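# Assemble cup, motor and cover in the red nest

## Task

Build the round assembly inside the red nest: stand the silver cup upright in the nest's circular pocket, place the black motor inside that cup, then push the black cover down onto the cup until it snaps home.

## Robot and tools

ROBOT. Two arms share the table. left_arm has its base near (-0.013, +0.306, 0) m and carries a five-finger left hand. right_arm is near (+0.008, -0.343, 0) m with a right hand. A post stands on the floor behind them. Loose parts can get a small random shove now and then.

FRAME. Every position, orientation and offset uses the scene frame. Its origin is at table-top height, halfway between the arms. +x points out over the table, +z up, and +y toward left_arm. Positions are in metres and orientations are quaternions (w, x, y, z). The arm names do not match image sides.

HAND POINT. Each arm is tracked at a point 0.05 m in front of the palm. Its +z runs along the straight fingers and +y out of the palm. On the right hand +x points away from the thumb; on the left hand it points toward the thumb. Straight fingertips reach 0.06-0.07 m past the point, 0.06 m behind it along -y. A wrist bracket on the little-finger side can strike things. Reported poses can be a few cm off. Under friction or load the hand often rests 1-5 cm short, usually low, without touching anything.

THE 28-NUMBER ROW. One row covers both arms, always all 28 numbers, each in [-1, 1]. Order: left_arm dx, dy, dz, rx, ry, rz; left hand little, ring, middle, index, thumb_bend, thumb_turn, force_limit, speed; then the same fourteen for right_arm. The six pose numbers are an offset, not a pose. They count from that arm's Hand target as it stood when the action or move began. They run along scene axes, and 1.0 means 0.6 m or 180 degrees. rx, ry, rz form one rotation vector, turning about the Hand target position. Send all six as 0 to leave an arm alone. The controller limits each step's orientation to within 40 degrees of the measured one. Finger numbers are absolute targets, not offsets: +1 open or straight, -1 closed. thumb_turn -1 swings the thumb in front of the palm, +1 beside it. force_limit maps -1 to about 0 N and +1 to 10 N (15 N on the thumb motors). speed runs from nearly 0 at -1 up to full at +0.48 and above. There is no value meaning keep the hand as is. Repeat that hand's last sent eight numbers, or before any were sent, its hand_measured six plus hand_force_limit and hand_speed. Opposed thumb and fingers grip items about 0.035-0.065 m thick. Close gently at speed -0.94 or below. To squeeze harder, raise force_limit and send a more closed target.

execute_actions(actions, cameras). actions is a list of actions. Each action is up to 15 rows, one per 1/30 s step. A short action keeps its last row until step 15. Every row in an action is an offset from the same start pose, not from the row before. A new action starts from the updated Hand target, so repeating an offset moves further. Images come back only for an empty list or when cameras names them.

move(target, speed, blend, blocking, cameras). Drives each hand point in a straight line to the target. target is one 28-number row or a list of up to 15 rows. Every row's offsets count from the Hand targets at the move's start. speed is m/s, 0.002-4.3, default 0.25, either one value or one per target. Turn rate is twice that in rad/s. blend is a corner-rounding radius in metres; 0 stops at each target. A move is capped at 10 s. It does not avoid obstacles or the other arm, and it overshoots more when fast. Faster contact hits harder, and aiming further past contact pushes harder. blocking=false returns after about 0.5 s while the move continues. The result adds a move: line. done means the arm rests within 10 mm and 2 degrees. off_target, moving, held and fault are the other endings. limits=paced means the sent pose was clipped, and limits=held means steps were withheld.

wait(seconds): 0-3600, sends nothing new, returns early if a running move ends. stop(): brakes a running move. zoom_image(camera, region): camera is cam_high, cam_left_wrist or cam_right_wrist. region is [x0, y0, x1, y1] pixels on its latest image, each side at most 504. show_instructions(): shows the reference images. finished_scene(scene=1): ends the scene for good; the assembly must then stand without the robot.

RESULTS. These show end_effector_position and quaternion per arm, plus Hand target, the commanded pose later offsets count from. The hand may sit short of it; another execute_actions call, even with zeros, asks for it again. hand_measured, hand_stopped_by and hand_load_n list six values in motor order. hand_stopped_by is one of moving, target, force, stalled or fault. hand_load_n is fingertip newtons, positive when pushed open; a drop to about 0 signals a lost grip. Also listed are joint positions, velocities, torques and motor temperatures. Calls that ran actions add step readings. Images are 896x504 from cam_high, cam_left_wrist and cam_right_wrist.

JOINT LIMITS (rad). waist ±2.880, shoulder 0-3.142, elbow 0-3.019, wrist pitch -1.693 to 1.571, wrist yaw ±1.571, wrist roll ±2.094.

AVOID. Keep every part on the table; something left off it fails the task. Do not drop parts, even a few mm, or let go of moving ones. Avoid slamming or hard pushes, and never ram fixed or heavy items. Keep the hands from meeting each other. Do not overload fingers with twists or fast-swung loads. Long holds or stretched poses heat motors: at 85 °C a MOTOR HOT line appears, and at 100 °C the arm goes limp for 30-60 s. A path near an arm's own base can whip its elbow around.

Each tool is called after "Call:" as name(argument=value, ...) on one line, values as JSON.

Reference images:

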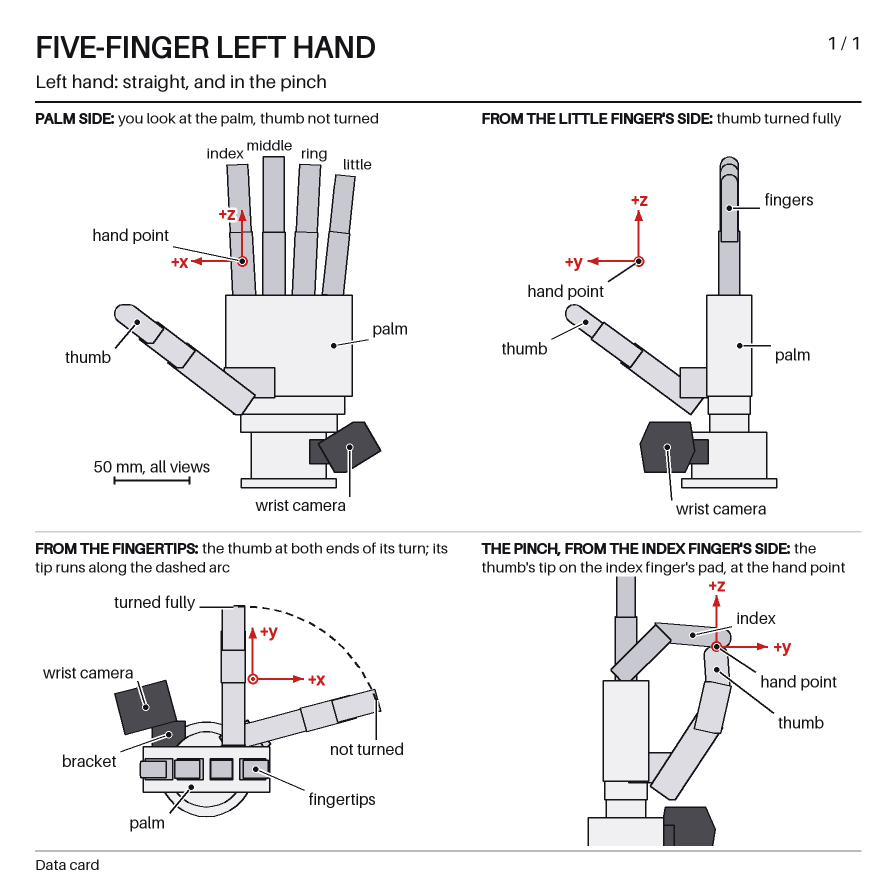

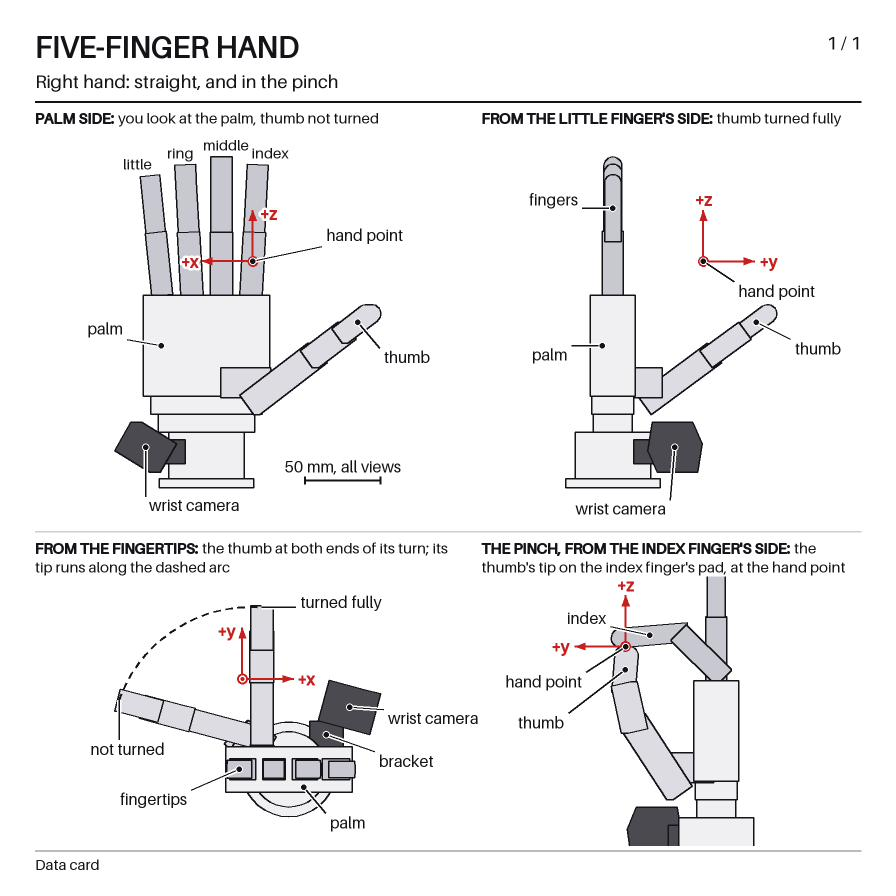

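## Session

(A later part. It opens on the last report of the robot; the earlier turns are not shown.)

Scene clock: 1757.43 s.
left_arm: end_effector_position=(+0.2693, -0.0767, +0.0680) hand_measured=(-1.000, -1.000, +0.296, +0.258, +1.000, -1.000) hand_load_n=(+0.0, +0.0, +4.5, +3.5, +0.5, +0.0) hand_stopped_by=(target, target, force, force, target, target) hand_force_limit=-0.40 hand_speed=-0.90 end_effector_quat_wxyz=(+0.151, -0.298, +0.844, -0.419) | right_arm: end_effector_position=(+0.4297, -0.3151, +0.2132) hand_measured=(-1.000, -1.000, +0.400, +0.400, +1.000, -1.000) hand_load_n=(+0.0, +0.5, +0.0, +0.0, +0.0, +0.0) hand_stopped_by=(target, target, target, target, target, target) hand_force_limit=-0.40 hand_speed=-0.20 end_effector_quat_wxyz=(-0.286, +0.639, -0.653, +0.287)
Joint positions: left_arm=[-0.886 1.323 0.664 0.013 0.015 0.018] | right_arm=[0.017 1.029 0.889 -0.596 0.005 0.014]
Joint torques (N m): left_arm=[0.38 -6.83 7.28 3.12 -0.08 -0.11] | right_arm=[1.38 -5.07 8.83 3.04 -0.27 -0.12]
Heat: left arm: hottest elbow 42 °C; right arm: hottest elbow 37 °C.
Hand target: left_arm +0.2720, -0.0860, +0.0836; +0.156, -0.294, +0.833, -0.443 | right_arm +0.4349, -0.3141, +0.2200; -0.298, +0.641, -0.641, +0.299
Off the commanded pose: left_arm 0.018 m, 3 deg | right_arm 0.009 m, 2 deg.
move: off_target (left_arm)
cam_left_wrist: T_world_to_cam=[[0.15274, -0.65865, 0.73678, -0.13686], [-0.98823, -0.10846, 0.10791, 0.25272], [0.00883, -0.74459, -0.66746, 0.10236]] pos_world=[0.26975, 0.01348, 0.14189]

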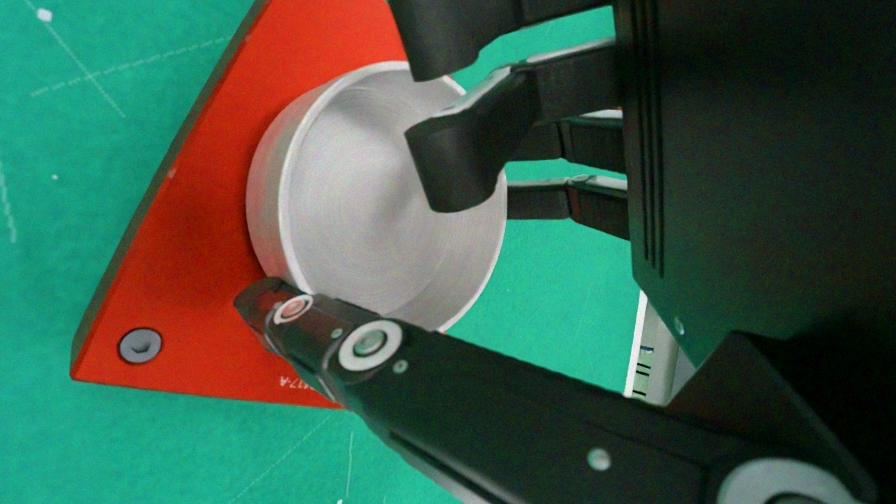

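Call:
zoom_image(camera="cam_left_wrist", region=[200, 40, 560, 400])

Scaled by 1.400 from the camera's image (finer frame: 1280x720).

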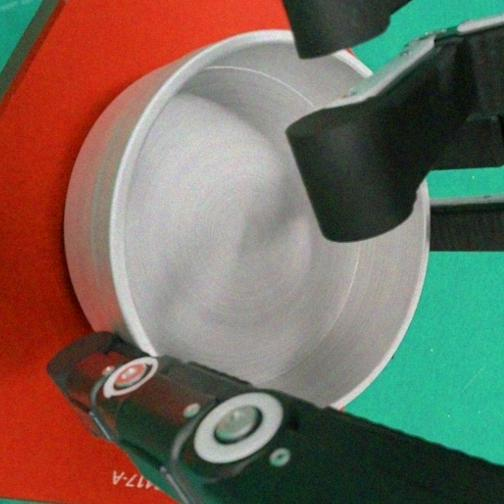

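Call:
move(target=[-0.0037,-0.0055,-0.0127,0.0151,0.0122,0,-1,-1,-0.1,-0.1,1,-1,-0.4,-0.9,0,0,0,0,0,0,-1,-1,0.4,0.4,1,-1,-0.4,-0.2], speed=0.03, cameras=["cam_left_wrist"])

Call:
zoom_image(camera="cam_left_wrist", region=[200, 40, 560, 400])

Scene clock: 1786.47 s.
left_arm: end_effector_position=(+0.2633, -0.0742, +0.0614) hand_measured=(-1.000, -1.000, +0.296, +0.258, +1.000, -1.000) hand_load_n=(+0.0, +0.0, +4.0, +3.5, +0.5, -0.5) hand_stopped_by=(target, target, force, force, target, target) hand_force_limit=-0.40 hand_speed=-0.90 end_effector_quat_wxyz=(+0.147, -0.302, +0.850, -0.406) | right_arm: end_effector_position=(+0.4297, -0.3151, +0.2132) hand_measured=(-1.000, -1.000, +0.400, +0.400, +1.000, -1.000) hand_load_n=(+0.0, +0.0, +0.0, +0.0, +0.0, +0.0) hand_stopped_by=(target, target, target, target, target, target) hand_force_limit=-0.40 hand_speed=-0.20 end_effector_quat_wxyz=(-0.286, +0.639, -0.653, +0.287)
Joint positions: left_arm=[-0.895 1.328 0.664 -0.014 0.006 0.01] | right_arm=[0.017 1.029 0.889 -0.596 0.005 0.014]
Joint torques (N m): left_arm=[0.67 -4.72 9.89 1.43 -0.06 -0.14] | right_arm=[1.26 -5.07 8.84 3.06 -0.27 -0.12]
Heat: left arm: hottest elbow 40 °C; right arm: hottest elbow 37 °C.
Hand target: left_arm +0.2698, -0.0893, +0.0760; +0.147, -0.299, +0.846, -0.417 | right_arm +0.4349, -0.3141, +0.2200; -0.298, +0.641, -0.641, +0.299
Off the commanded pose: left_arm 0.022 m, 1 deg | right_arm 0.009 m, 2 deg.
move: off_target (left_arm)
cam_left_wrist: T_world_to_cam=[[0.16917, -0.67516, 0.71801, -0.13387], [-0.98558, -0.11386, 0.12515, 0.24564], [-0.00274, -0.72884, -0.68468, 0.10513]] pos_world=[0.26503, 0.01421, 0.13736]

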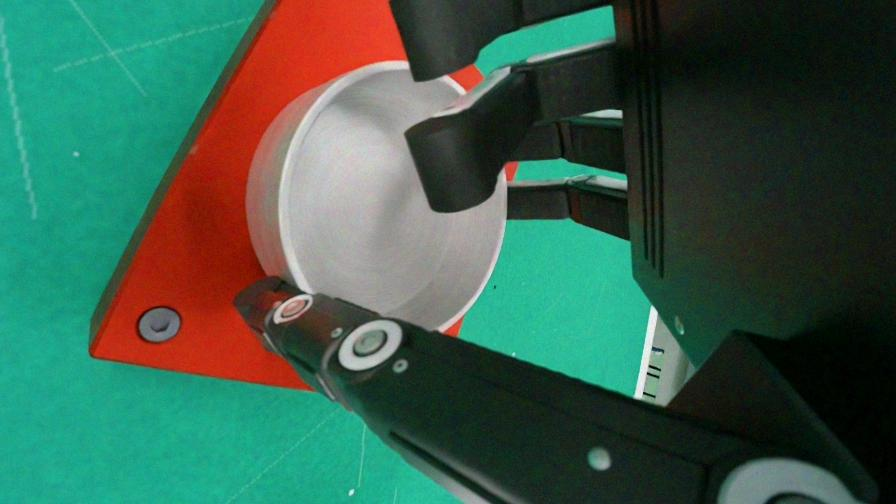

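Scaled by 1.400 from the camera's image (finer frame: 1280x720).

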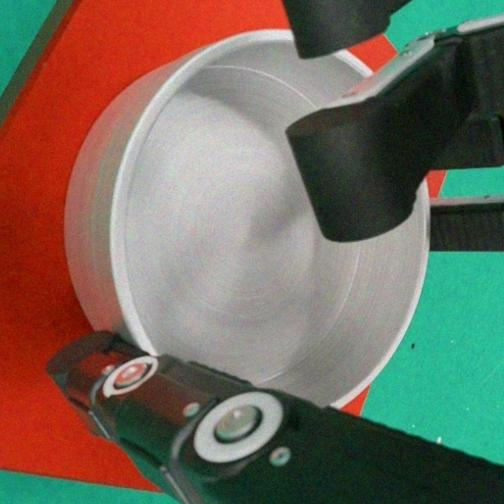

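Call:
move(target=[0.0067,-0.0083,0.0167,0,0,0,-1,-1,-0.1,-0.1,1,-1,-0.4,-0.9,0,0,0,0,0,0,-1,-1,0.4,0.4,1,-1,-0.4,-0.2], speed=0.03, cameras=["cam_left_wrist"])

Scene clock: 1800.27 s.
left_arm: end_effector_position=(+0.2617, -0.0731, +0.0618) hand_measured=(-1.000, -1.000, +0.296, +0.258, +1.000, -1.000) hand_load_n=(+0.0, +0.0, +4.0, +3.5, +0.5, +0.0) hand_stopped_by=(target, target, force, force, target, target) hand_force_limit=-0.40 hand_speed=-0.90 end_effector_quat_wxyz=(+0.143, -0.302, +0.855, -0.396) | right_arm: end_effector_position=(+0.4297, -0.3151, +0.2132) hand_measured=(-1.000, -1.000, +0.400, +0.400, +1.000, -1.000) hand_load_n=(+0.0, +0.0, +0.0, +0.0, +0.0, +0.0) hand_stopped_by=(target, target, target, target, target, target) hand_force_limit=-0.40 hand_speed=-0.20 end_effector_quat_wxyz=(-0.286, +0.639, -0.653, +0.287)
Joint positions: left_arm=[-0.896 1.328 0.679 -0.053 0.006 0.013] | right_arm=[0.017 1.029 0.889 -0.596 0.005 0.014]
Joint torques (N m): left_arm=[0.38 -5.3 10.81 1.61 -0.08 -0.16] | right_arm=[1.26 -5.01 8.83 3.07 -0.28 -0.12]
Heat: left arm: hottest elbow 41 °C; right arm: hottest elbow 37 °C.
Hand target: left_arm +0.2738, -0.0943, +0.0860; +0.147, -0.299, +0.846, -0.417 | right_arm +0.4349, -0.3141, +0.2200; -0.298, +0.641, -0.641, +0.299
Off the commanded pose: left_arm 0.034 m, 3 deg | right_arm 0.009 m, 2 deg.
move: off_target (left_arm)
cam_left_wrist: T_world_to_cam=[[0.17669, -0.69021, 0.70171, -0.13524], [-0.98415, -0.11308, 0.13659, 0.24311], [-0.01493, -0.71472, -0.69925, 0.11133]] pos_world=[0.26482, 0.01372, 0.13954]

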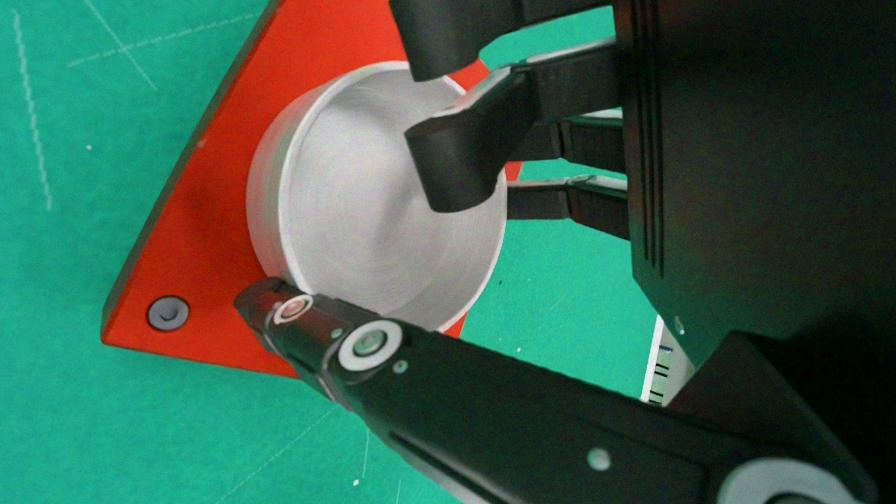

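Call:
move(target=[0.003,-0.004,0.03,-0.0151,-0.0122,0,-1,-1,-0.1,-0.1,1,-1,-0.4,-0.9,0,0,0,0,0,0,-1,-1,0.4,0.4,1,-1,-0.4,-0.2], speed=0.04, cameras=["cam_left_wrist"])

Scene clock: 1807.40 s.
left_arm: end_effector_position=(+0.2625, -0.0741, +0.0714) hand_measured=(-1.000, -1.000, +0.296, +0.258, +1.000, -1.000) hand_load_n=(+0.0, +0.0, +4.5, +3.5, +0.5, +0.0) hand_stopped_by=(target, target, force, force, target, target) hand_force_limit=-0.40 hand_speed=-0.90 end_effector_quat_wxyz=(+0.147, -0.300, +0.851, -0.405) | right_arm: end_effector_position=(+0.4297, -0.3151, +0.2132) hand_measured=(-1.000, -1.000, +0.400, +0.400, +1.000, -1.000) hand_load_n=(+0.0, +0.0, +0.0, +0.0, +0.0, +0.0) hand_stopped_by=(target, target, target, target, target, target) hand_force_limit=-0.40 hand_speed=-0.20 end_effector_quat_wxyz=(-0.286, +0.639, -0.653, +0.287)
Joint positions: left_arm=[-0.896 1.306 0.679 -0.053 0.006 0.013] | right_arm=[0.017 1.029 0.889 -0.596 0.005 0.014]
Joint torques (N m): left_arm=[0.32 -6.59 9.95 3.02 -0.07 -0.17] | right_arm=[1.32 -5.07 8.83 3.06 -0.27 -0.12]
Heat: left arm: hottest elbow 42 °C; right arm: hottest elbow 37 °C.
Hand target: left_arm +0.2756, -0.0967, +0.1040; +0.156, -0.294, +0.833, -0.443 | right_arm +0.4349, -0.3141, +0.2200; -0.298, +0.641, -0.641, +0.299
Off the commanded pose: left_arm 0.042 m, 5 deg | right_arm 0.009 m, 2 deg.
move: off_target (left_arm)
cam_left_wrist: T_world_to_cam=[[0.16691, -0.67852, 0.71537, -0.14035], [-0.98596, -0.11087, 0.12488, 0.24392], [-0.00542, -0.72617, -0.68749, 0.11319]] pos_world=[0.26453, 0.01401, 0.14776]

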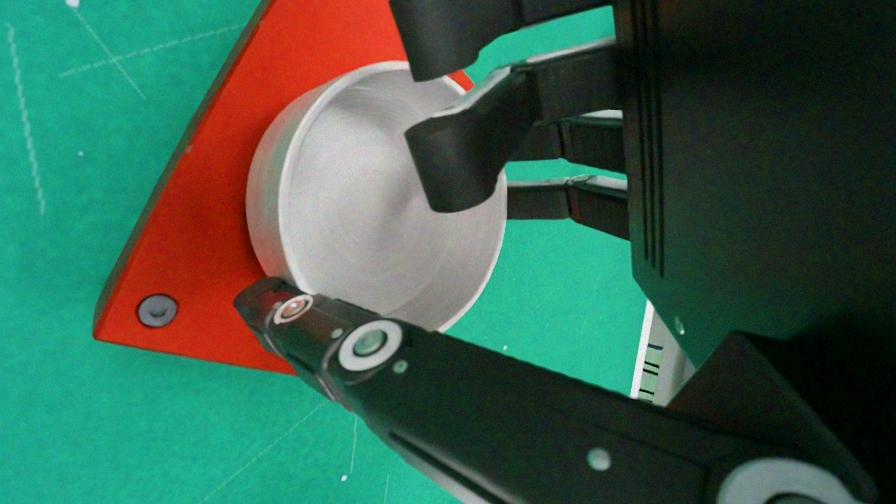

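Call:
move(target=[0.0099,-0.0137,0.0147,-0.0052,-0.0042,0,-1,-1,-0.1,-0.1,1,-1,-0.4,-0.9,0,0,0,0,0,0,-1,-1,0.4,0.4,1,-1,-0.4,-0.2], speed=0.04, cameras=[])

Scene clock: 1899.33 s.
left_arm: end_effector_position=(+0.2641, -0.0771, +0.0749) hand_measured=(-1.000, -1.000, +0.296, +0.258, +1.000, -1.000) hand_load_n=(+0.0, +0.0, +4.0, +3.5, +0.5, +0.0) hand_stopped_by=(target, target, force, force, target, target) hand_force_limit=-0.40 hand_speed=-0.90 end_effector_quat_wxyz=(+0.148, -0.299, +0.849, -0.409) | right_arm: end_effector_position=(+0.4297, -0.3151, +0.2132) hand_measured=(-1.000, -1.000, +0.400, +0.400, +1.000, -1.000) hand_load_n=(+0.0, +0.0, +0.0, +0.0, +0.0, +0.0) hand_stopped_by=(target, target, target, target, target, target) hand_force_limit=-0.40 hand_speed=-0.20 end_effector_quat_wxyz=(-0.286, +0.639, -0.653, +0.287)
Joint positions: left_arm=[-0.898 1.306 0.685 -0.05 0.006 0.013] | right_arm=[0.017 1.029 0.889 -0.596 0.005 0.014]
Joint torques (N m): left_arm=[0.5 -6.01 11.02 3.07 -0.09 -0.15] | right_arm=[1.26 -5.13 8.83 3.08 -0.27 -0.11]
Motor temperatures (°C): left_arm=[30 32 45 29 33 27] | right_arm=[31 32 37 30 28 29]
Heat: left arm: hottest elbow 45 °C; right arm: hottest elbow 37 °C.
Hand target: left_arm +0.2815, -0.1049, +0.1128; +0.159, -0.292, +0.828, -0.451 | right_arm +0.4349, -0.3141, +0.2200; -0.298, +0.641, -0.641, +0.299
Off the commanded pose: left_arm 0.050 m, 6 deg | right_arm 0.009 m, 2 deg.
move: off_target (left_arm)

Call:
move(target=[0.0092,-0.0127,0.017,-0.005,-0.004,0,-1,-1,-0.1,-0.1,1,-1,-0.4,-0.9,0,0,0,0,0,0,-1,-1,0.4,0.4,1,-1,-0.4,-0.2], speed=0.04, cameras=[])

Scene clock: 1907.77 s.
left_arm: end_effector_position=(+0.2705, -0.0855, +0.0866) hand_measured=(-1.000, -1.000, +0.296, +0.258, +1.000, -1.000) hand_load_n=(+0.0, +0.0, +4.0, +4.0, +0.5, +0.0) hand_stopped_by=(target, target, force, force, target, target) hand_force_limit=-0.40 hand_speed=-0.90 end_effector_quat_wxyz=(+0.152, -0.297, +0.844, -0.420) | right_arm: end_effector_position=(+0.4297, -0.3151, +0.2132) hand_measured=(-1.000, -1.000, +0.400, +0.400, +1.000, -1.000) hand_load_n=(+0.0, +0.0, +0.0, +0.0, +0.0, +0.0) hand_stopped_by=(target, target, target, target, target, target) hand_force_limit=-0.40 hand_speed=-0.20 end_effector_quat_wxyz=(-0.286, +0.639, -0.653, +0.287)
Joint positions: left_arm=[-0.899 1.306 0.708 -0.047 0.005 0.013] | right_arm=[0.017 1.029 0.889 -0.596 0.005 0.014]
Joint torques (N m): left_arm=[0.5 -5.71 11.14 3.11 -0.09 -0.18] | right_arm=[1.26 -5.13 8.83 3.07 -0.27 -0.12]
Heat: left arm: hottest elbow 45 °C; right arm: hottest elbow 37 °C.
Hand target: left_arm +0.2870, -0.1125, +0.1230; +0.162, -0.291, +0.823, -0.460 | right_arm +0.4349, -0.3141, +0.2200; -0.298, +0.641, -0.641, +0.299
Off the commanded pose: left_arm 0.048 m, 5 deg | right_arm 0.009 m, 2 deg.
move: off_target (left_arm)

Call:
move(target=[-0.026,0.044,-0.0927,0.0259,0.021,0,-1,-1,-0.1,-0.1,1,-1,-0.4,-0.9,0,0,0,0,0,0,-1,-1,0.4,0.4,1,-1,-0.4,-0.2], speed=0.03, cameras=["cam_left_wrist"])

Call:
zoom_image(camera="cam_left_wrist", region=[200, 40, 560, 400])

Scene clock: 1932.03 s.
left_arm: end_effector_position=(+0.2652, -0.0803, +0.0611) hand_measured=(-1.000, -1.000, +0.296, +0.258, +1.000, -1.000) hand_load_n=(+0.0, +0.0, +4.0, +3.5, +0.5, +0.0) hand_stopped_by=(target, target, force, force, target, target) hand_force_limit=-0.40 hand_speed=-0.90 end_effector_quat_wxyz=(+0.143, -0.300, +0.853, -0.402) | right_arm: end_effector_position=(+0.4297, -0.3151, +0.2132) hand_measured=(-1.000, -1.000, +0.400, +0.400, +1.000, -1.000) hand_load_n=(+0.0, +0.0, +0.0, +0.0, +0.0, +0.0) hand_stopped_by=(target, target, target, target, target, target) hand_force_limit=-0.40 hand_speed=-0.20 end_effector_quat_wxyz=(-0.286, +0.639, -0.653, +0.287)
Joint positions: left_arm=[-0.899 1.347 0.688 -0.03 0.008 0.012] | right_arm=[0.017 1.029 0.889 -0.596 0.005 0.014]
Joint torques (N m): left_arm=[1.14 -5.54 7.41 2.97 0.1 -0.11] | right_arm=[1.32 -5.13 8.83 3.06 -0.28 -0.12]
Heat: left arm: hottest elbow 43 °C; right arm: hottest elbow 37 °C.
Hand target: left_arm +0.2714, -0.0861, +0.0674; +0.147, -0.299, +0.846, -0.416 | right_arm +0.4349, -0.3141, +0.2200; -0.298, +0.641, -0.641, +0.299
Off the commanded pose: left_arm 0.011 m, 2 deg | right_arm 0.009 m, 2 deg.
move: off_target (left_arm)
cam_left_wrist: T_world_to_cam=[[0.17014, -0.68317, 0.71016, -0.13852], [-0.98533, -0.10847, 0.13172, 0.24683], [-0.01295, -0.72215, -0.69161, 0.10423]] pos_world=[0.26813, 0.00741, 0.13795]

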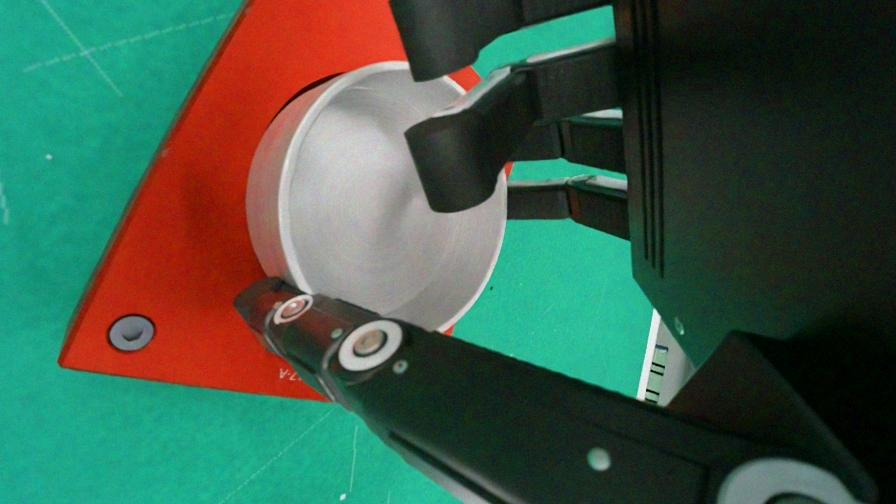

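Scaled by 1.400 from the camera's image (finer frame: 1280x720).

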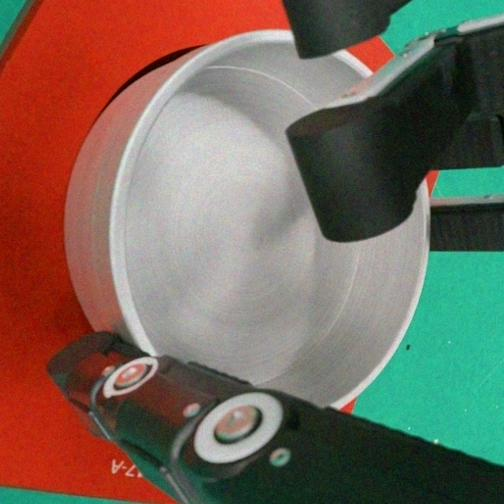

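Call:
move(target=[0.0068,0.0013,0.0027,-0.0022,-0.0018,0,-1,-1,-0.1,-0.1,1,-1,-0.4,-0.9,0,0,0,0,0,0,-1,-1,0.4,0.4,1,-1,-0.4,-0.2], speed=0.03, cameras=["cam_left_wrist"])

Call:
zoom_image(camera="cam_left_wrist", region=[230, 50, 390, 280])

Scene clock: 1954.50 s.
left_arm: end_effector_position=(+0.2650, -0.0823, +0.0626) hand_measured=(-1.000, -1.000, +0.296, +0.258, +1.000, -1.000) hand_load_n=(+0.0, +0.0, +4.0, +3.5, +0.5, +0.0) hand_stopped_by=(target, target, force, force, target, target) hand_force_limit=-0.40 hand_speed=-0.90 end_effector_quat_wxyz=(+0.141, -0.298, +0.852, -0.406) | right_arm: end_effector_position=(+0.4297, -0.3151, +0.2132) hand_measured=(-1.000, -1.000, +0.400, +0.400, +1.000, -1.000) hand_load_n=(+0.0, +0.5, +0.5, +0.0, +0.0, +0.0) hand_stopped_by=(target, target, target, target, target, target) hand_force_limit=-0.40 hand_speed=-0.20 end_effector_quat_wxyz=(-0.286, +0.639, -0.653, +0.287)
Joint positions: left_arm=[-0.899 1.347 0.688 -0.023 0.015 0.012] | right_arm=[0.017 1.029 0.889 -0.596 0.005 0.014]
Joint torques (N m): left_arm=[2.14 -5.01 7.3 3.04 0.11 -0.04] | right_arm=[1.26 -5.13 8.83 3.07 -0.28 -0.12]
Heat: left arm: hottest elbow 43 °C; right arm: hottest elbow 37 °C.
Hand target: left_arm +0.2755, -0.0853, +0.0690; +0.148, -0.298, +0.844, -0.420 | right_arm +0.4349, -0.3141, +0.2200; -0.298, +0.641, -0.641, +0.299
Off the commanded pose: left_arm 0.013 m, 2 deg | right_arm 0.009 m, 2 deg.
move: off_target (left_arm)
cam_left_wrist: T_world_to_cam=[[0.16531, -0.67773, 0.71648, -0.13957], [-0.9861, -0.10143, 0.13158, 0.24698], [-0.0165, -0.72828, -0.68508, 0.1037]] pos_world=[0.26833, 0.00598, 0.13855]

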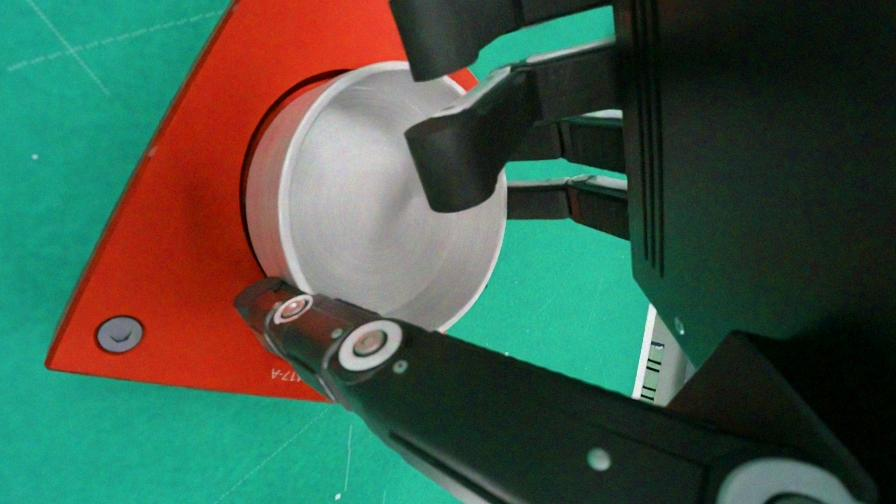

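Scaled by 2.191 from the camera's image (finer frame: 1280x720).

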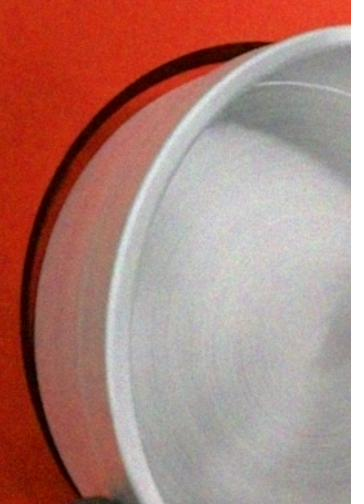

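Call:
wait(seconds=0, cameras=["cam_high", "cam_right_wrist"])

Call:
zoom_image(camera="cam_high", region=[400, 160, 480, 240])

Scene clock: 1978.60 s.
left_arm: end_effector_position=(+0.2650, -0.0823, +0.0626) hand_measured=(-1.000, -1.000, +0.296, +0.258, +1.000, -1.000) hand_load_n=(+0.0, +0.0, +4.0, +3.5, +0.5, +0.0) hand_stopped_by=(target, target, force, force, target, target) hand_force_limit=-0.40 hand_speed=-0.90 end_effector_quat_wxyz=(+0.141, -0.298, +0.852, -0.406) | right_arm: end_effector_position=(+0.4297, -0.3151, +0.2132) hand_measured=(-1.000, -1.000, +0.400, +0.400, +1.000, -1.000) hand_load_n=(+0.0, +0.0, +0.0, +0.0, +0.0, +0.0) hand_stopped_by=(target, target, target, target, target, target) hand_force_limit=-0.40 hand_speed=-0.20 end_effector_quat_wxyz=(-0.286, +0.639, -0.653, +0.287)
Joint positions: left_arm=[-0.899 1.347 0.688 -0.023 0.015 0.012] | right_arm=[0.017 1.029 0.889 -0.596 0.005 0.014]
Joint torques (N m): left_arm=[2.14 -5.6 7.3 3.03 0.11 -0.06] | right_arm=[1.32 -5.01 8.83 3.08 -0.28 -0.12]
Heat: left arm: hottest elbow 42 °C; right arm: hottest elbow 37 °C.
Hand target: left_arm +0.2755, -0.0853, +0.0690; +0.148, -0.298, +0.844, -0.420 | right_arm +0.4349, -0.3141, +0.2200; -0.298, +0.641, -0.641, +0.299
Off the commanded pose: left_arm 0.013 m, 2 deg | right_arm 0.009 m, 2 deg.
cam_right_wrist: T_world_to_cam=[[-0.61769, -0.27218, -0.73782, 0.34045], [-0.5377, 0.83081, 0.14367, 0.46605], [0.57388, 0.48546, -0.65953, 0.16018]] pos_world=[0.36896, -0.3723, 0.28988]

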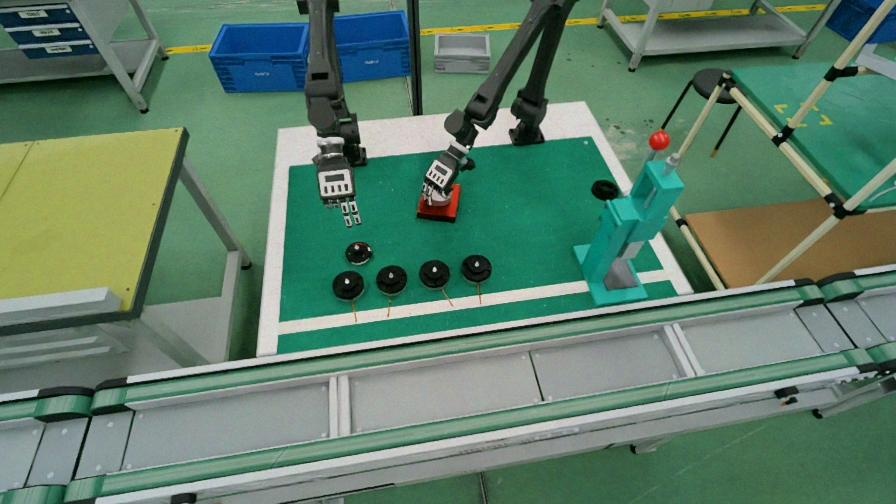

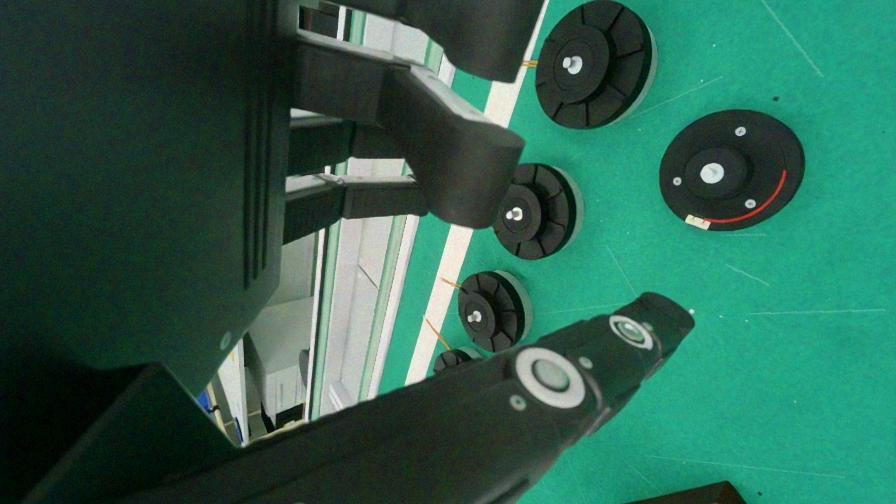

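Scaled by 6.300 from the camera's image (finer frame: 1280x720).

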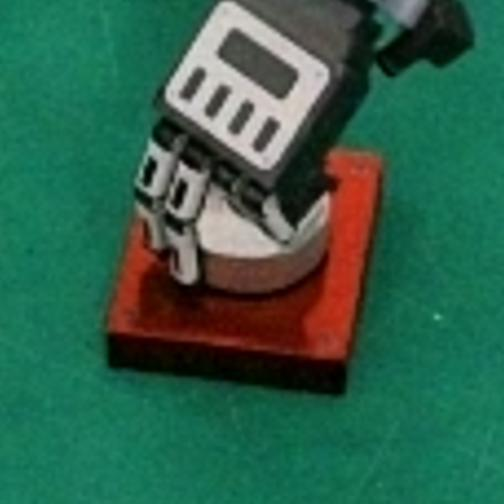

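Call:
move(target=[0.0053,0.0038,0.001,0,0,0,-1,-1,-0.1,-0.1,1,-1,-0.4,-0.9,0,0,0,0,0,0,-1,-1,0.4,0.4,1,-1,-0.4,-0.2], speed=0.03, cameras=["cam_left_wrist"])

Call:
zoom_image(camera="cam_left_wrist", region=[230, 50, 390, 280])

Scene clock: 2065.20 s.
left_arm: end_effector_position=(+0.2684, -0.0795, +0.0626) hand_measured=(-1.000, -1.000, +0.296, +0.258, +1.000, -1.000) hand_load_n=(+0.0, +0.0, +4.0, +3.5, +0.5, +0.0) hand_stopped_by=(target, target, force, force, target, target) hand_force_limit=-0.40 hand_speed=-0.90 end_effector_quat_wxyz=(+0.141, -0.299, +0.852, -0.406) | right_arm: end_effector_position=(+0.4297, -0.3151, +0.2132) hand_measured=(-1.000, -1.000, +0.400, +0.400, +1.000, -1.000) hand_load_n=(+0.0, +0.0, +0.0, +0.0, +0.0, +0.0) hand_stopped_by=(target, target, target, target, target, target) hand_force_limit=-0.40 hand_speed=-0.20 end_effector_quat_wxyz=(-0.286, +0.639, -0.653, +0.287)
Joint positions: left_arm=[-0.887 1.347 0.688 -0.023 0.025 0.018] | right_arm=[0.017 1.029 0.889 -0.596 0.005 0.014]
Joint torques (N m): left_arm=[1.9 -5.25 7.47 2.95 0.11 -0.01] | right_arm=[1.26 -5.13 8.83 3.08 -0.27 -0.12]
Heat: left arm: hottest elbow 41 °C; right arm: hottest elbow 37 °C.
Hand target: left_arm +0.2787, -0.0830, +0.0696; +0.148, -0.298, +0.844, -0.420 | right_arm +0.4349, -0.3141, +0.2200; -0.298, +0.641, -0.641, +0.299
Off the commanded pose: left_arm 0.013 m, 2 deg | right_arm 0.009 m, 2 deg.
move: off_target (left_arm)
cam_left_wrist: T_world_to_cam=[[0.1666, -0.67694, 0.71694, -0.13858], [-0.98589, -0.10255, 0.13227, 0.25048], [-0.01602, -0.72886, -0.68448, 0.10566]] pos_world=[0.27173, 0.00889, 0.13854]

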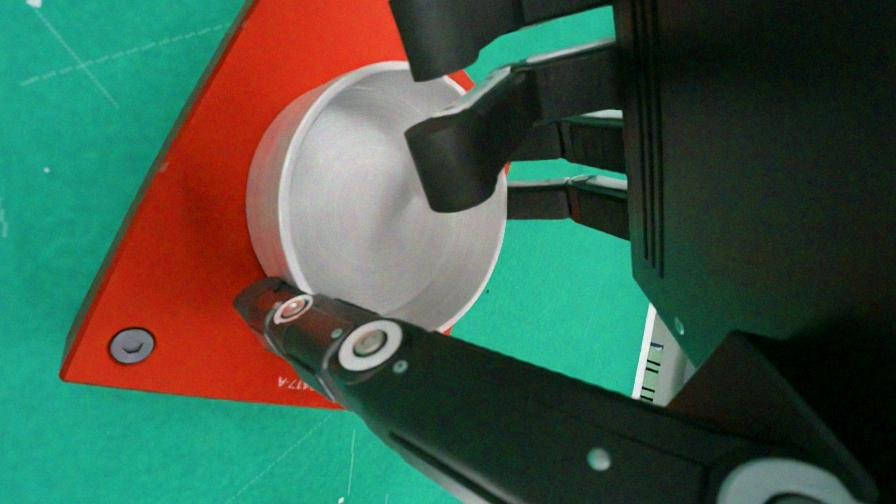

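Scaled by 2.191 from the camera's image (finer frame: 1280x720).

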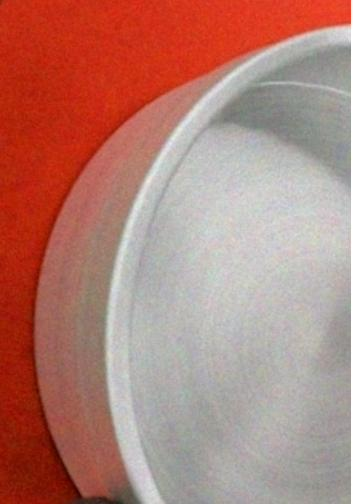

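Call:
move(target=[-0.0132,-0.0115,0.002,0,0,0,-1,-1,-0.1,-0.1,1,-1,-0.4,-0.9,0,0,0,0,0,0,-1,-1,0.4,0.4,1,-1,-0.4,-0.2], speed=0.03, cameras=["cam_left_wrist"])

Call:
zoom_image(camera="cam_left_wrist", region=[230, 50, 390, 280])

Scene clock: 2076.00 s.
left_arm: end_effector_position=(+0.2676, -0.0804, +0.0623) hand_measured=(-1.000, -1.000, +0.296, +0.258, +1.000, -1.000) hand_load_n=(+0.0, +0.0, +4.5, +3.5, +0.5, +0.0) hand_stopped_by=(target, target, force, force, target, target) hand_force_limit=-0.40 hand_speed=-0.90 end_effector_quat_wxyz=(+0.147, -0.298, +0.852, -0.404) | right_arm: end_effector_position=(+0.4297, -0.3151, +0.2132) hand_measured=(-1.000, -1.000, +0.400, +0.400, +1.000, -1.000) hand_load_n=(+0.0, +0.0, +0.0, +0.0, +0.0, +0.0) hand_stopped_by=(target, target, target, target, target, target) hand_force_limit=-0.40 hand_speed=-0.20 end_effector_quat_wxyz=(-0.286, +0.639, -0.653, +0.287)
Joint positions: left_arm=[-0.896 1.347 0.688 -0.023 0.008 0.018] | right_arm=[0.017 1.029 0.889 -0.596 0.005 0.014]
Joint torques (N m): left_arm=[0.32 -5.83 7.54 2.85 -0.09 -0.14] | right_arm=[1.26 -5.07 8.83 3.07 -0.28 -0.12]
Heat: left arm: hottest elbow 41 °C; right arm: hottest elbow 37 °C.
Hand target: left_arm +0.2708, -0.0899, +0.0708; +0.148, -0.298, +0.844, -0.420 | right_arm +0.4349, -0.3141, +0.2200; -0.298, +0.641, -0.641, +0.299
Off the commanded pose: left_arm 0.013 m, 2 deg | right_arm 0.009 m, 2 deg.
move: off_target (left_arm)
cam_left_wrist: T_world_to_cam=[[0.16345, -0.68122, 0.7136, -0.13812], [-0.98652, -0.1073, 0.12353, 0.25005], [-0.00758, -0.72418, -0.68957, 0.10324]] pos_world=[0.27003, 0.0075, 0.13886]

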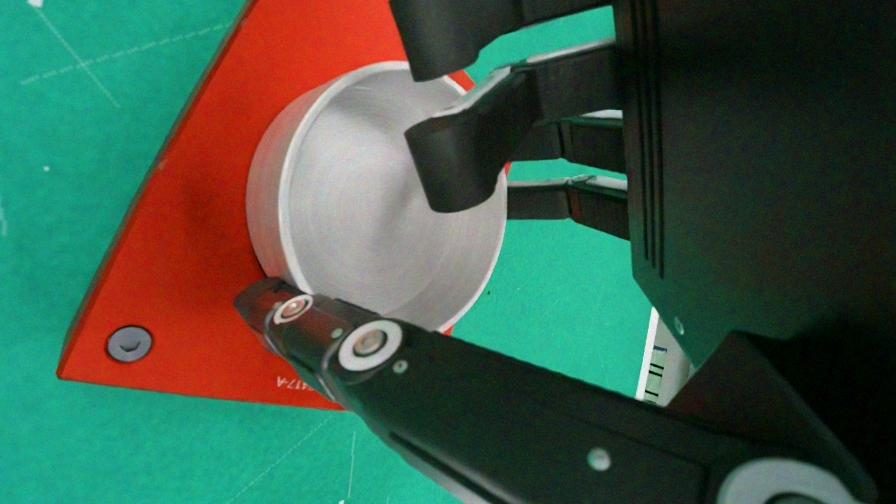

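Scaled by 2.191 from the camera's image (finer frame: 1280x720).

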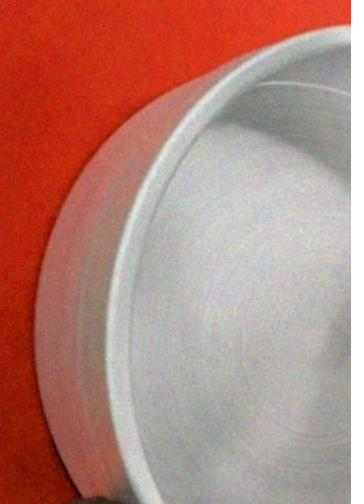

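Call:
move(target=[0.0022,-0.0035,0.0038,-0.003,-0.0024,0,-1,-1,-0.1,-0.1,1,-1,-0.4,-0.9,0,0,0,0,0,0,-1,-1,0.4,0.4,1,-1,-0.4,-0.2], speed=0.03, cameras=["cam_left_wrist"])

Call:
zoom_image(camera="cam_left_wrist", region=[230, 50, 390, 280])

Scene clock: 2087.87 s.
left_arm: end_effector_position=(+0.2687, -0.0812, +0.0633) hand_measured=(-1.000, -1.000, +0.296, +0.258, +1.000, -1.000) hand_load_n=(+0.5, +0.0, +4.0, +3.5, +0.5, +0.0) hand_stopped_by=(target, target, force, force, target, target) hand_force_limit=-0.40 hand_speed=-0.90 end_effector_quat_wxyz=(+0.148, -0.298, +0.851, -0.407) | right_arm: end_effector_position=(+0.4297, -0.3151, +0.2132) hand_measured=(-1.000, -1.000, +0.400, +0.400, +1.000, -1.000) hand_load_n=(+0.0, +0.0, +0.0, +0.0, +0.0, +0.0) hand_stopped_by=(target, target, target, target, target, target) hand_force_limit=-0.40 hand_speed=-0.20 end_effector_quat_wxyz=(-0.286, +0.639, -0.653, +0.287)
Joint positions: left_arm=[-0.896 1.347 0.688 -0.017 0.006 0.018] | right_arm=[0.017 1.029 0.889 -0.596 0.005 0.014]
Joint torques (N m): left_arm=[0.5 -5.54 7.54 3.08 -0.1 -0.16] | right_arm=[1.32 -5.13 8.84 3.06 -0.27 -0.12]
Heat: left arm: hottest elbow 41 °C; right arm: hottest elbow 37 °C.
Hand target: left_arm +0.2721, -0.0920, +0.0731; +0.150, -0.297, +0.842, -0.425 | right_arm +0.4349, -0.3141, +0.2200; -0.298, +0.641, -0.641, +0.299
Off the commanded pose: left_arm 0.015 m, 2 deg | right_arm 0.009 m, 2 deg.
move: off_target (left_arm)
cam_left_wrist: T_world_to_cam=[[0.16087, -0.67807, 0.71717, -0.13882], [-0.98697, -0.10791, 0.11937, 0.25122], [-0.00355, -0.72703, -0.6866, 0.10181]] pos_world=[0.27064, 0.007, 0.13947]

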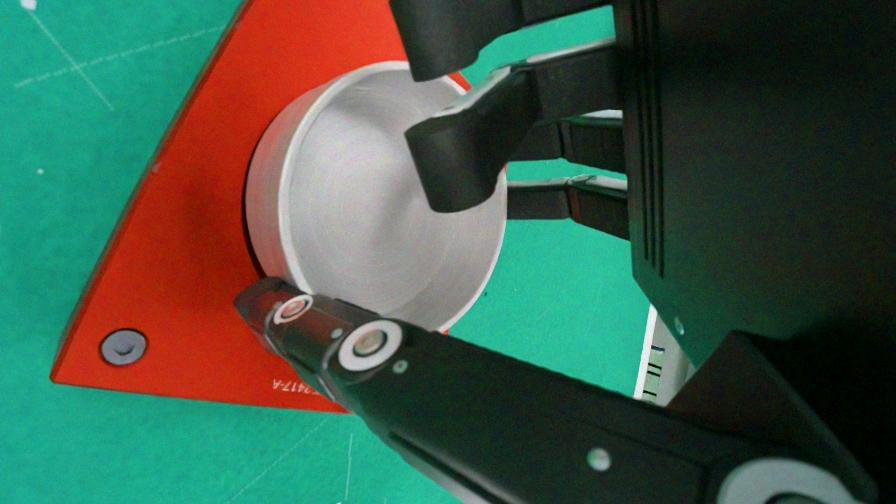

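Scaled by 2.191 from the camera's image (finer frame: 1280x720).

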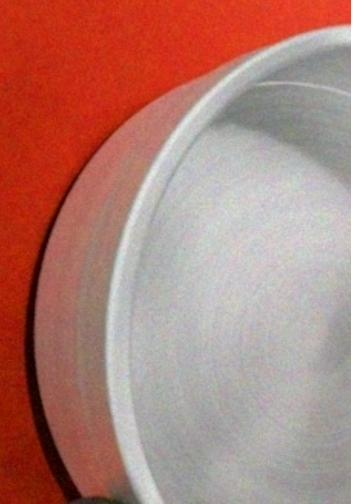

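Call:
move(target=[-0.0032,-0.0022,0,0,0,0,-1,-1,-0.1,-0.1,1,-1,-0.4,-0.9,0,0,0,0,0,0,-1,-1,0.4,0.4,1,-1,-0.4,-0.2], speed=0.03, cameras=["cam_left_wrist"])

Call:
zoom_image(camera="cam_left_wrist", region=[230, 50, 390, 280])

Scene clock: 2099.60 s.
left_arm: end_effector_position=(+0.2671, -0.0824, +0.0632) hand_measured=(-1.000, -1.000, +0.296, +0.258, +1.000, -1.000) hand_load_n=(+0.0, +0.0, +4.0, +3.5, +0.5, +0.0) hand_stopped_by=(target, target, force, force, target, target) hand_force_limit=-0.40 hand_speed=-0.90 end_effector_quat_wxyz=(+0.149, -0.296, +0.851, -0.406) | right_arm: end_effector_position=(+0.4297, -0.3151, +0.2132) hand_measured=(-1.000, -1.000, +0.400, +0.400, +1.000, -1.000) hand_load_n=(+0.0, +0.0, +0.0, +0.0, +0.0, +0.0) hand_stopped_by=(target, target, target, target, target, target) hand_force_limit=-0.40 hand_speed=-0.20 end_effector_quat_wxyz=(-0.286, +0.639, -0.653, +0.287)
Joint positions: left_arm=[-0.902 1.347 0.688 -0.017 0.002 0.018] | right_arm=[0.017 1.029 0.889 -0.596 0.005 0.014]
Joint torques (N m): left_arm=[0.03 -5.89 7.68 2.99 -0.08 -0.18] | right_arm=[1.26 -5.07 8.83 3.08 -0.27 -0.12]
Heat: left arm: hottest elbow 41 °C; right arm: hottest elbow 37 °C.
Hand target: left_arm +0.2702, -0.0934, +0.0731; +0.150, -0.297, +0.842, -0.425 | right_arm +0.4349, -0.3141, +0.2200; -0.298, +0.641, -0.641, +0.299
Off the commanded pose: left_arm 0.015 m, 2 deg | right_arm 0.009 m, 2 deg.
move: off_target (left_arm)
cam_left_wrist: T_world_to_cam=[[0.15767, -0.67982, 0.71623, -0.13859], [-0.98748, -0.10566, 0.11709, 0.24992], [-0.00392, -0.72573, -0.68797, 0.10114]] pos_world=[0.26904, 0.0056, 0.13958]

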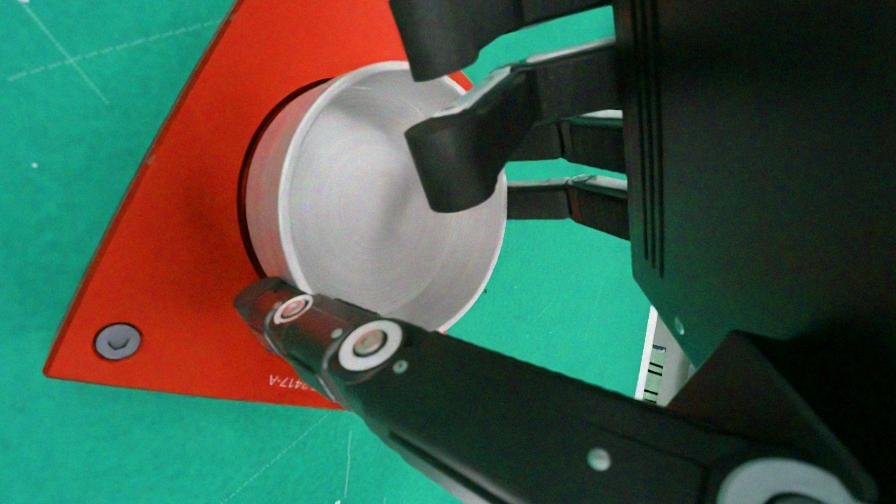

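Scaled by 2.191 from the camera's image (finer frame: 1280x720).

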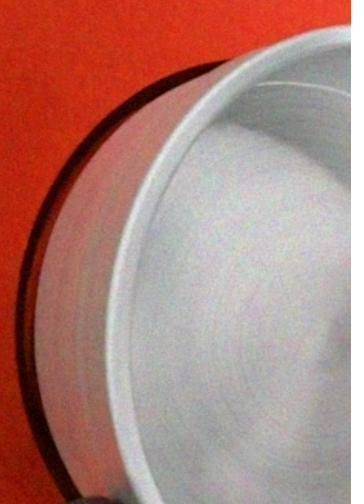

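Call:
move(target=[-0.001,0.0014,-0.0122,0.0042,0.0034,0,-1,-1,-0.1,-0.1,1,-1,-0.4,-0.9,0,0,0,0,0,0,-1,-1,0.4,0.4,1,-1,-0.4,-0.2], speed=0.03, cameras=["cam_left_wrist"])

Call:
zoom_image(camera="cam_left_wrist", region=[230, 50, 390, 280])

Scene clock: 2116.07 s.
left_arm: end_effector_position=(+0.2667, -0.0827, +0.0602) hand_measured=(-1.000, -1.000, +0.296, +0.258, +1.000, -1.000) hand_load_n=(+0.5, +0.0, +4.0, +3.5, +0.5, +0.0) hand_stopped_by=(target, target, force, force, target, target) hand_force_limit=-0.40 hand_speed=-0.90 end_effector_quat_wxyz=(+0.146, -0.300, +0.852, -0.404) | right_arm: end_effector_position=(+0.4297, -0.3151, +0.2132) hand_measured=(-1.000, -1.000, +0.400, +0.400, +1.000, -1.000) hand_load_n=(+0.0, +0.0, +0.0, +0.0, +0.0, +0.0) hand_stopped_by=(target, target, target, target, target, target) hand_force_limit=-0.40 hand_speed=-0.20 end_effector_quat_wxyz=(-0.286, +0.639, -0.653, +0.287)
Joint positions: left_arm=[-0.902 1.355 0.688 -0.015 0.002 0.01] | right_arm=[0.017 1.029 0.889 -0.596 0.005 0.014]
Joint torques (N m): left_arm=[0.44 -5.19 7.53 2.91 -0.04 -0.17] | right_arm=[1.26 -5.07 8.83 3.04 -0.28 -0.12]
Heat: left arm: hottest elbow 41 °C; right arm: hottest elbow 37 °C.
Hand target: left_arm +0.2696, -0.0925, +0.0658; +0.147, -0.299, +0.845, -0.418 | right_arm +0.4349, -0.3141, +0.2200; -0.298, +0.641, -0.641, +0.299
Off the commanded pose: left_arm 0.012 m, 2 deg | right_arm 0.009 m, 2 deg.
move: off_target (left_arm)
cam_left_wrist: T_world_to_cam=[[0.16697, -0.67972, 0.71422, -0.13883], [-0.98594, -0.11054, 0.1253, 0.24863], [-0.00622, -0.7251, -0.68862, 0.09956]] pos_world=[0.26893, 0.00531, 0.13656]

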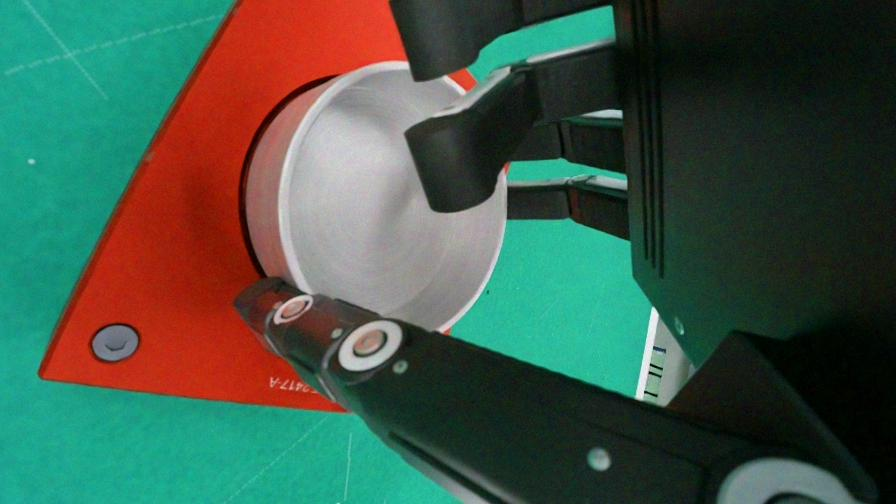

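Scaled by 2.191 from the camera's image (finer frame: 1280x720).

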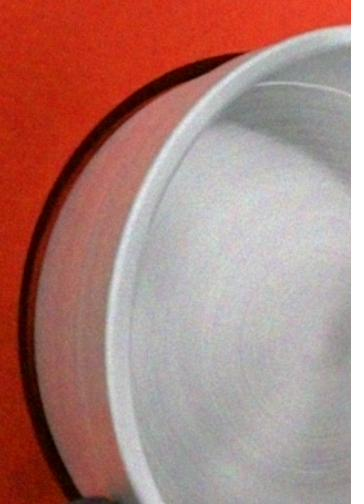

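Call:
move(target=[-0.0041,0.0057,-0.0077,0.0022,0.0018,0,-1,-1,-0.1,-0.1,1,-1,-0.4,-0.9,0,0,0,0,0,0,-1,-1,0.4,0.4,1,-1,-0.4,-0.2], speed=0.03, cameras=["cam_left_wrist"])

Call:
zoom_image(camera="cam_left_wrist", region=[230, 50, 390, 280])

Scene clock: 2126.60 s.
left_arm: end_effector_position=(+0.2667, -0.0827, +0.0602) hand_measured=(-1.000, -1.000, +0.296, +0.258, +1.000, -1.000) hand_load_n=(+0.0, +0.0, +4.0, +3.5, +0.5, +0.0) hand_stopped_by=(target, target, force, force, target, target) hand_force_limit=-0.40 hand_speed=-0.90 end_effector_quat_wxyz=(+0.146, -0.300, +0.852, -0.404) | right_arm: end_effector_position=(+0.4297, -0.3151, +0.2132) hand_measured=(-1.000, -1.000, +0.400, +0.400, +1.000, -1.000) hand_load_n=(+0.0, +0.0, +0.0, +0.0, +0.0, +0.0) hand_stopped_by=(target, target, target, target, target, target) hand_force_limit=-0.40 hand_speed=-0.20 end_effector_quat_wxyz=(-0.286, +0.639, -0.653, +0.287)
Joint positions: left_arm=[-0.902 1.355 0.688 -0.015 0.002 0.01] | right_arm=[0.017 1.029 0.889 -0.596 0.005 0.014]
Joint torques (N m): left_arm=[0.44 -5.07 6.89 3 -0.04 -0.19] | right_arm=[1.38 -5.07 8.83 3.08 -0.27 -0.12]
Heat: left arm: hottest elbow 41 °C; right arm: hottest elbow 37 °C.
Hand target: left_arm +0.2671, -0.0891, +0.0612; +0.146, -0.299, +0.847, -0.414 | right_arm +0.4349, -0.3141, +0.2200; -0.298, +0.641, -0.641, +0.299
Off the commanded pose: left_arm 0.006 m, 1 deg | right_arm 0.009 m, 2 deg.
move: done
cam_left_wrist: T_world_to_cam=[[0.16697, -0.67972, 0.71422, -0.13883], [-0.98594, -0.11054, 0.1253, 0.24863], [-0.00622, -0.7251, -0.68862, 0.09956]] pos_world=[0.26893, 0.00531, 0.13656]

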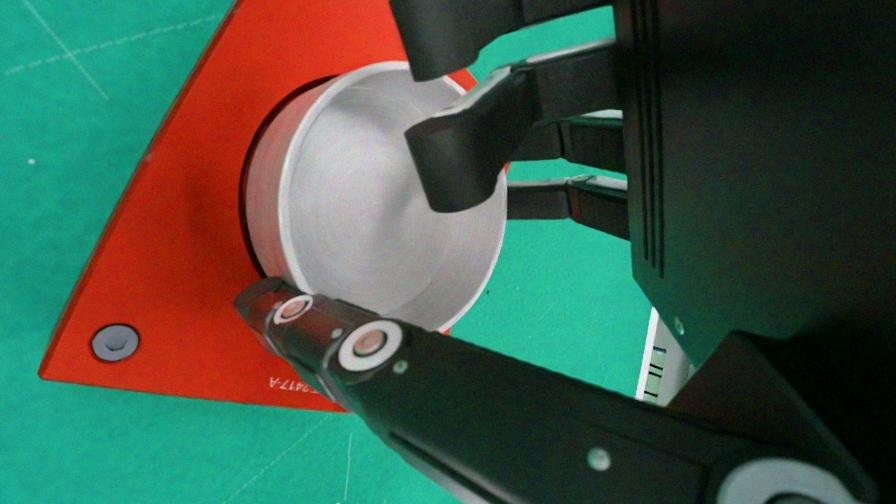

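Scaled by 2.191 from the camera's image (finer frame: 1280x720).

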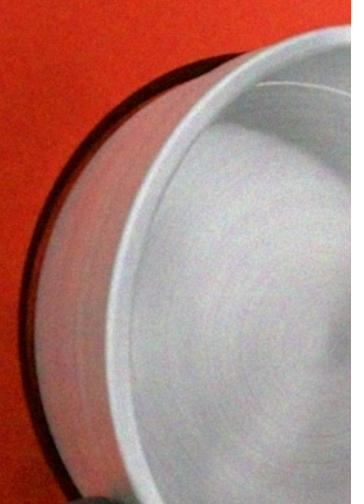

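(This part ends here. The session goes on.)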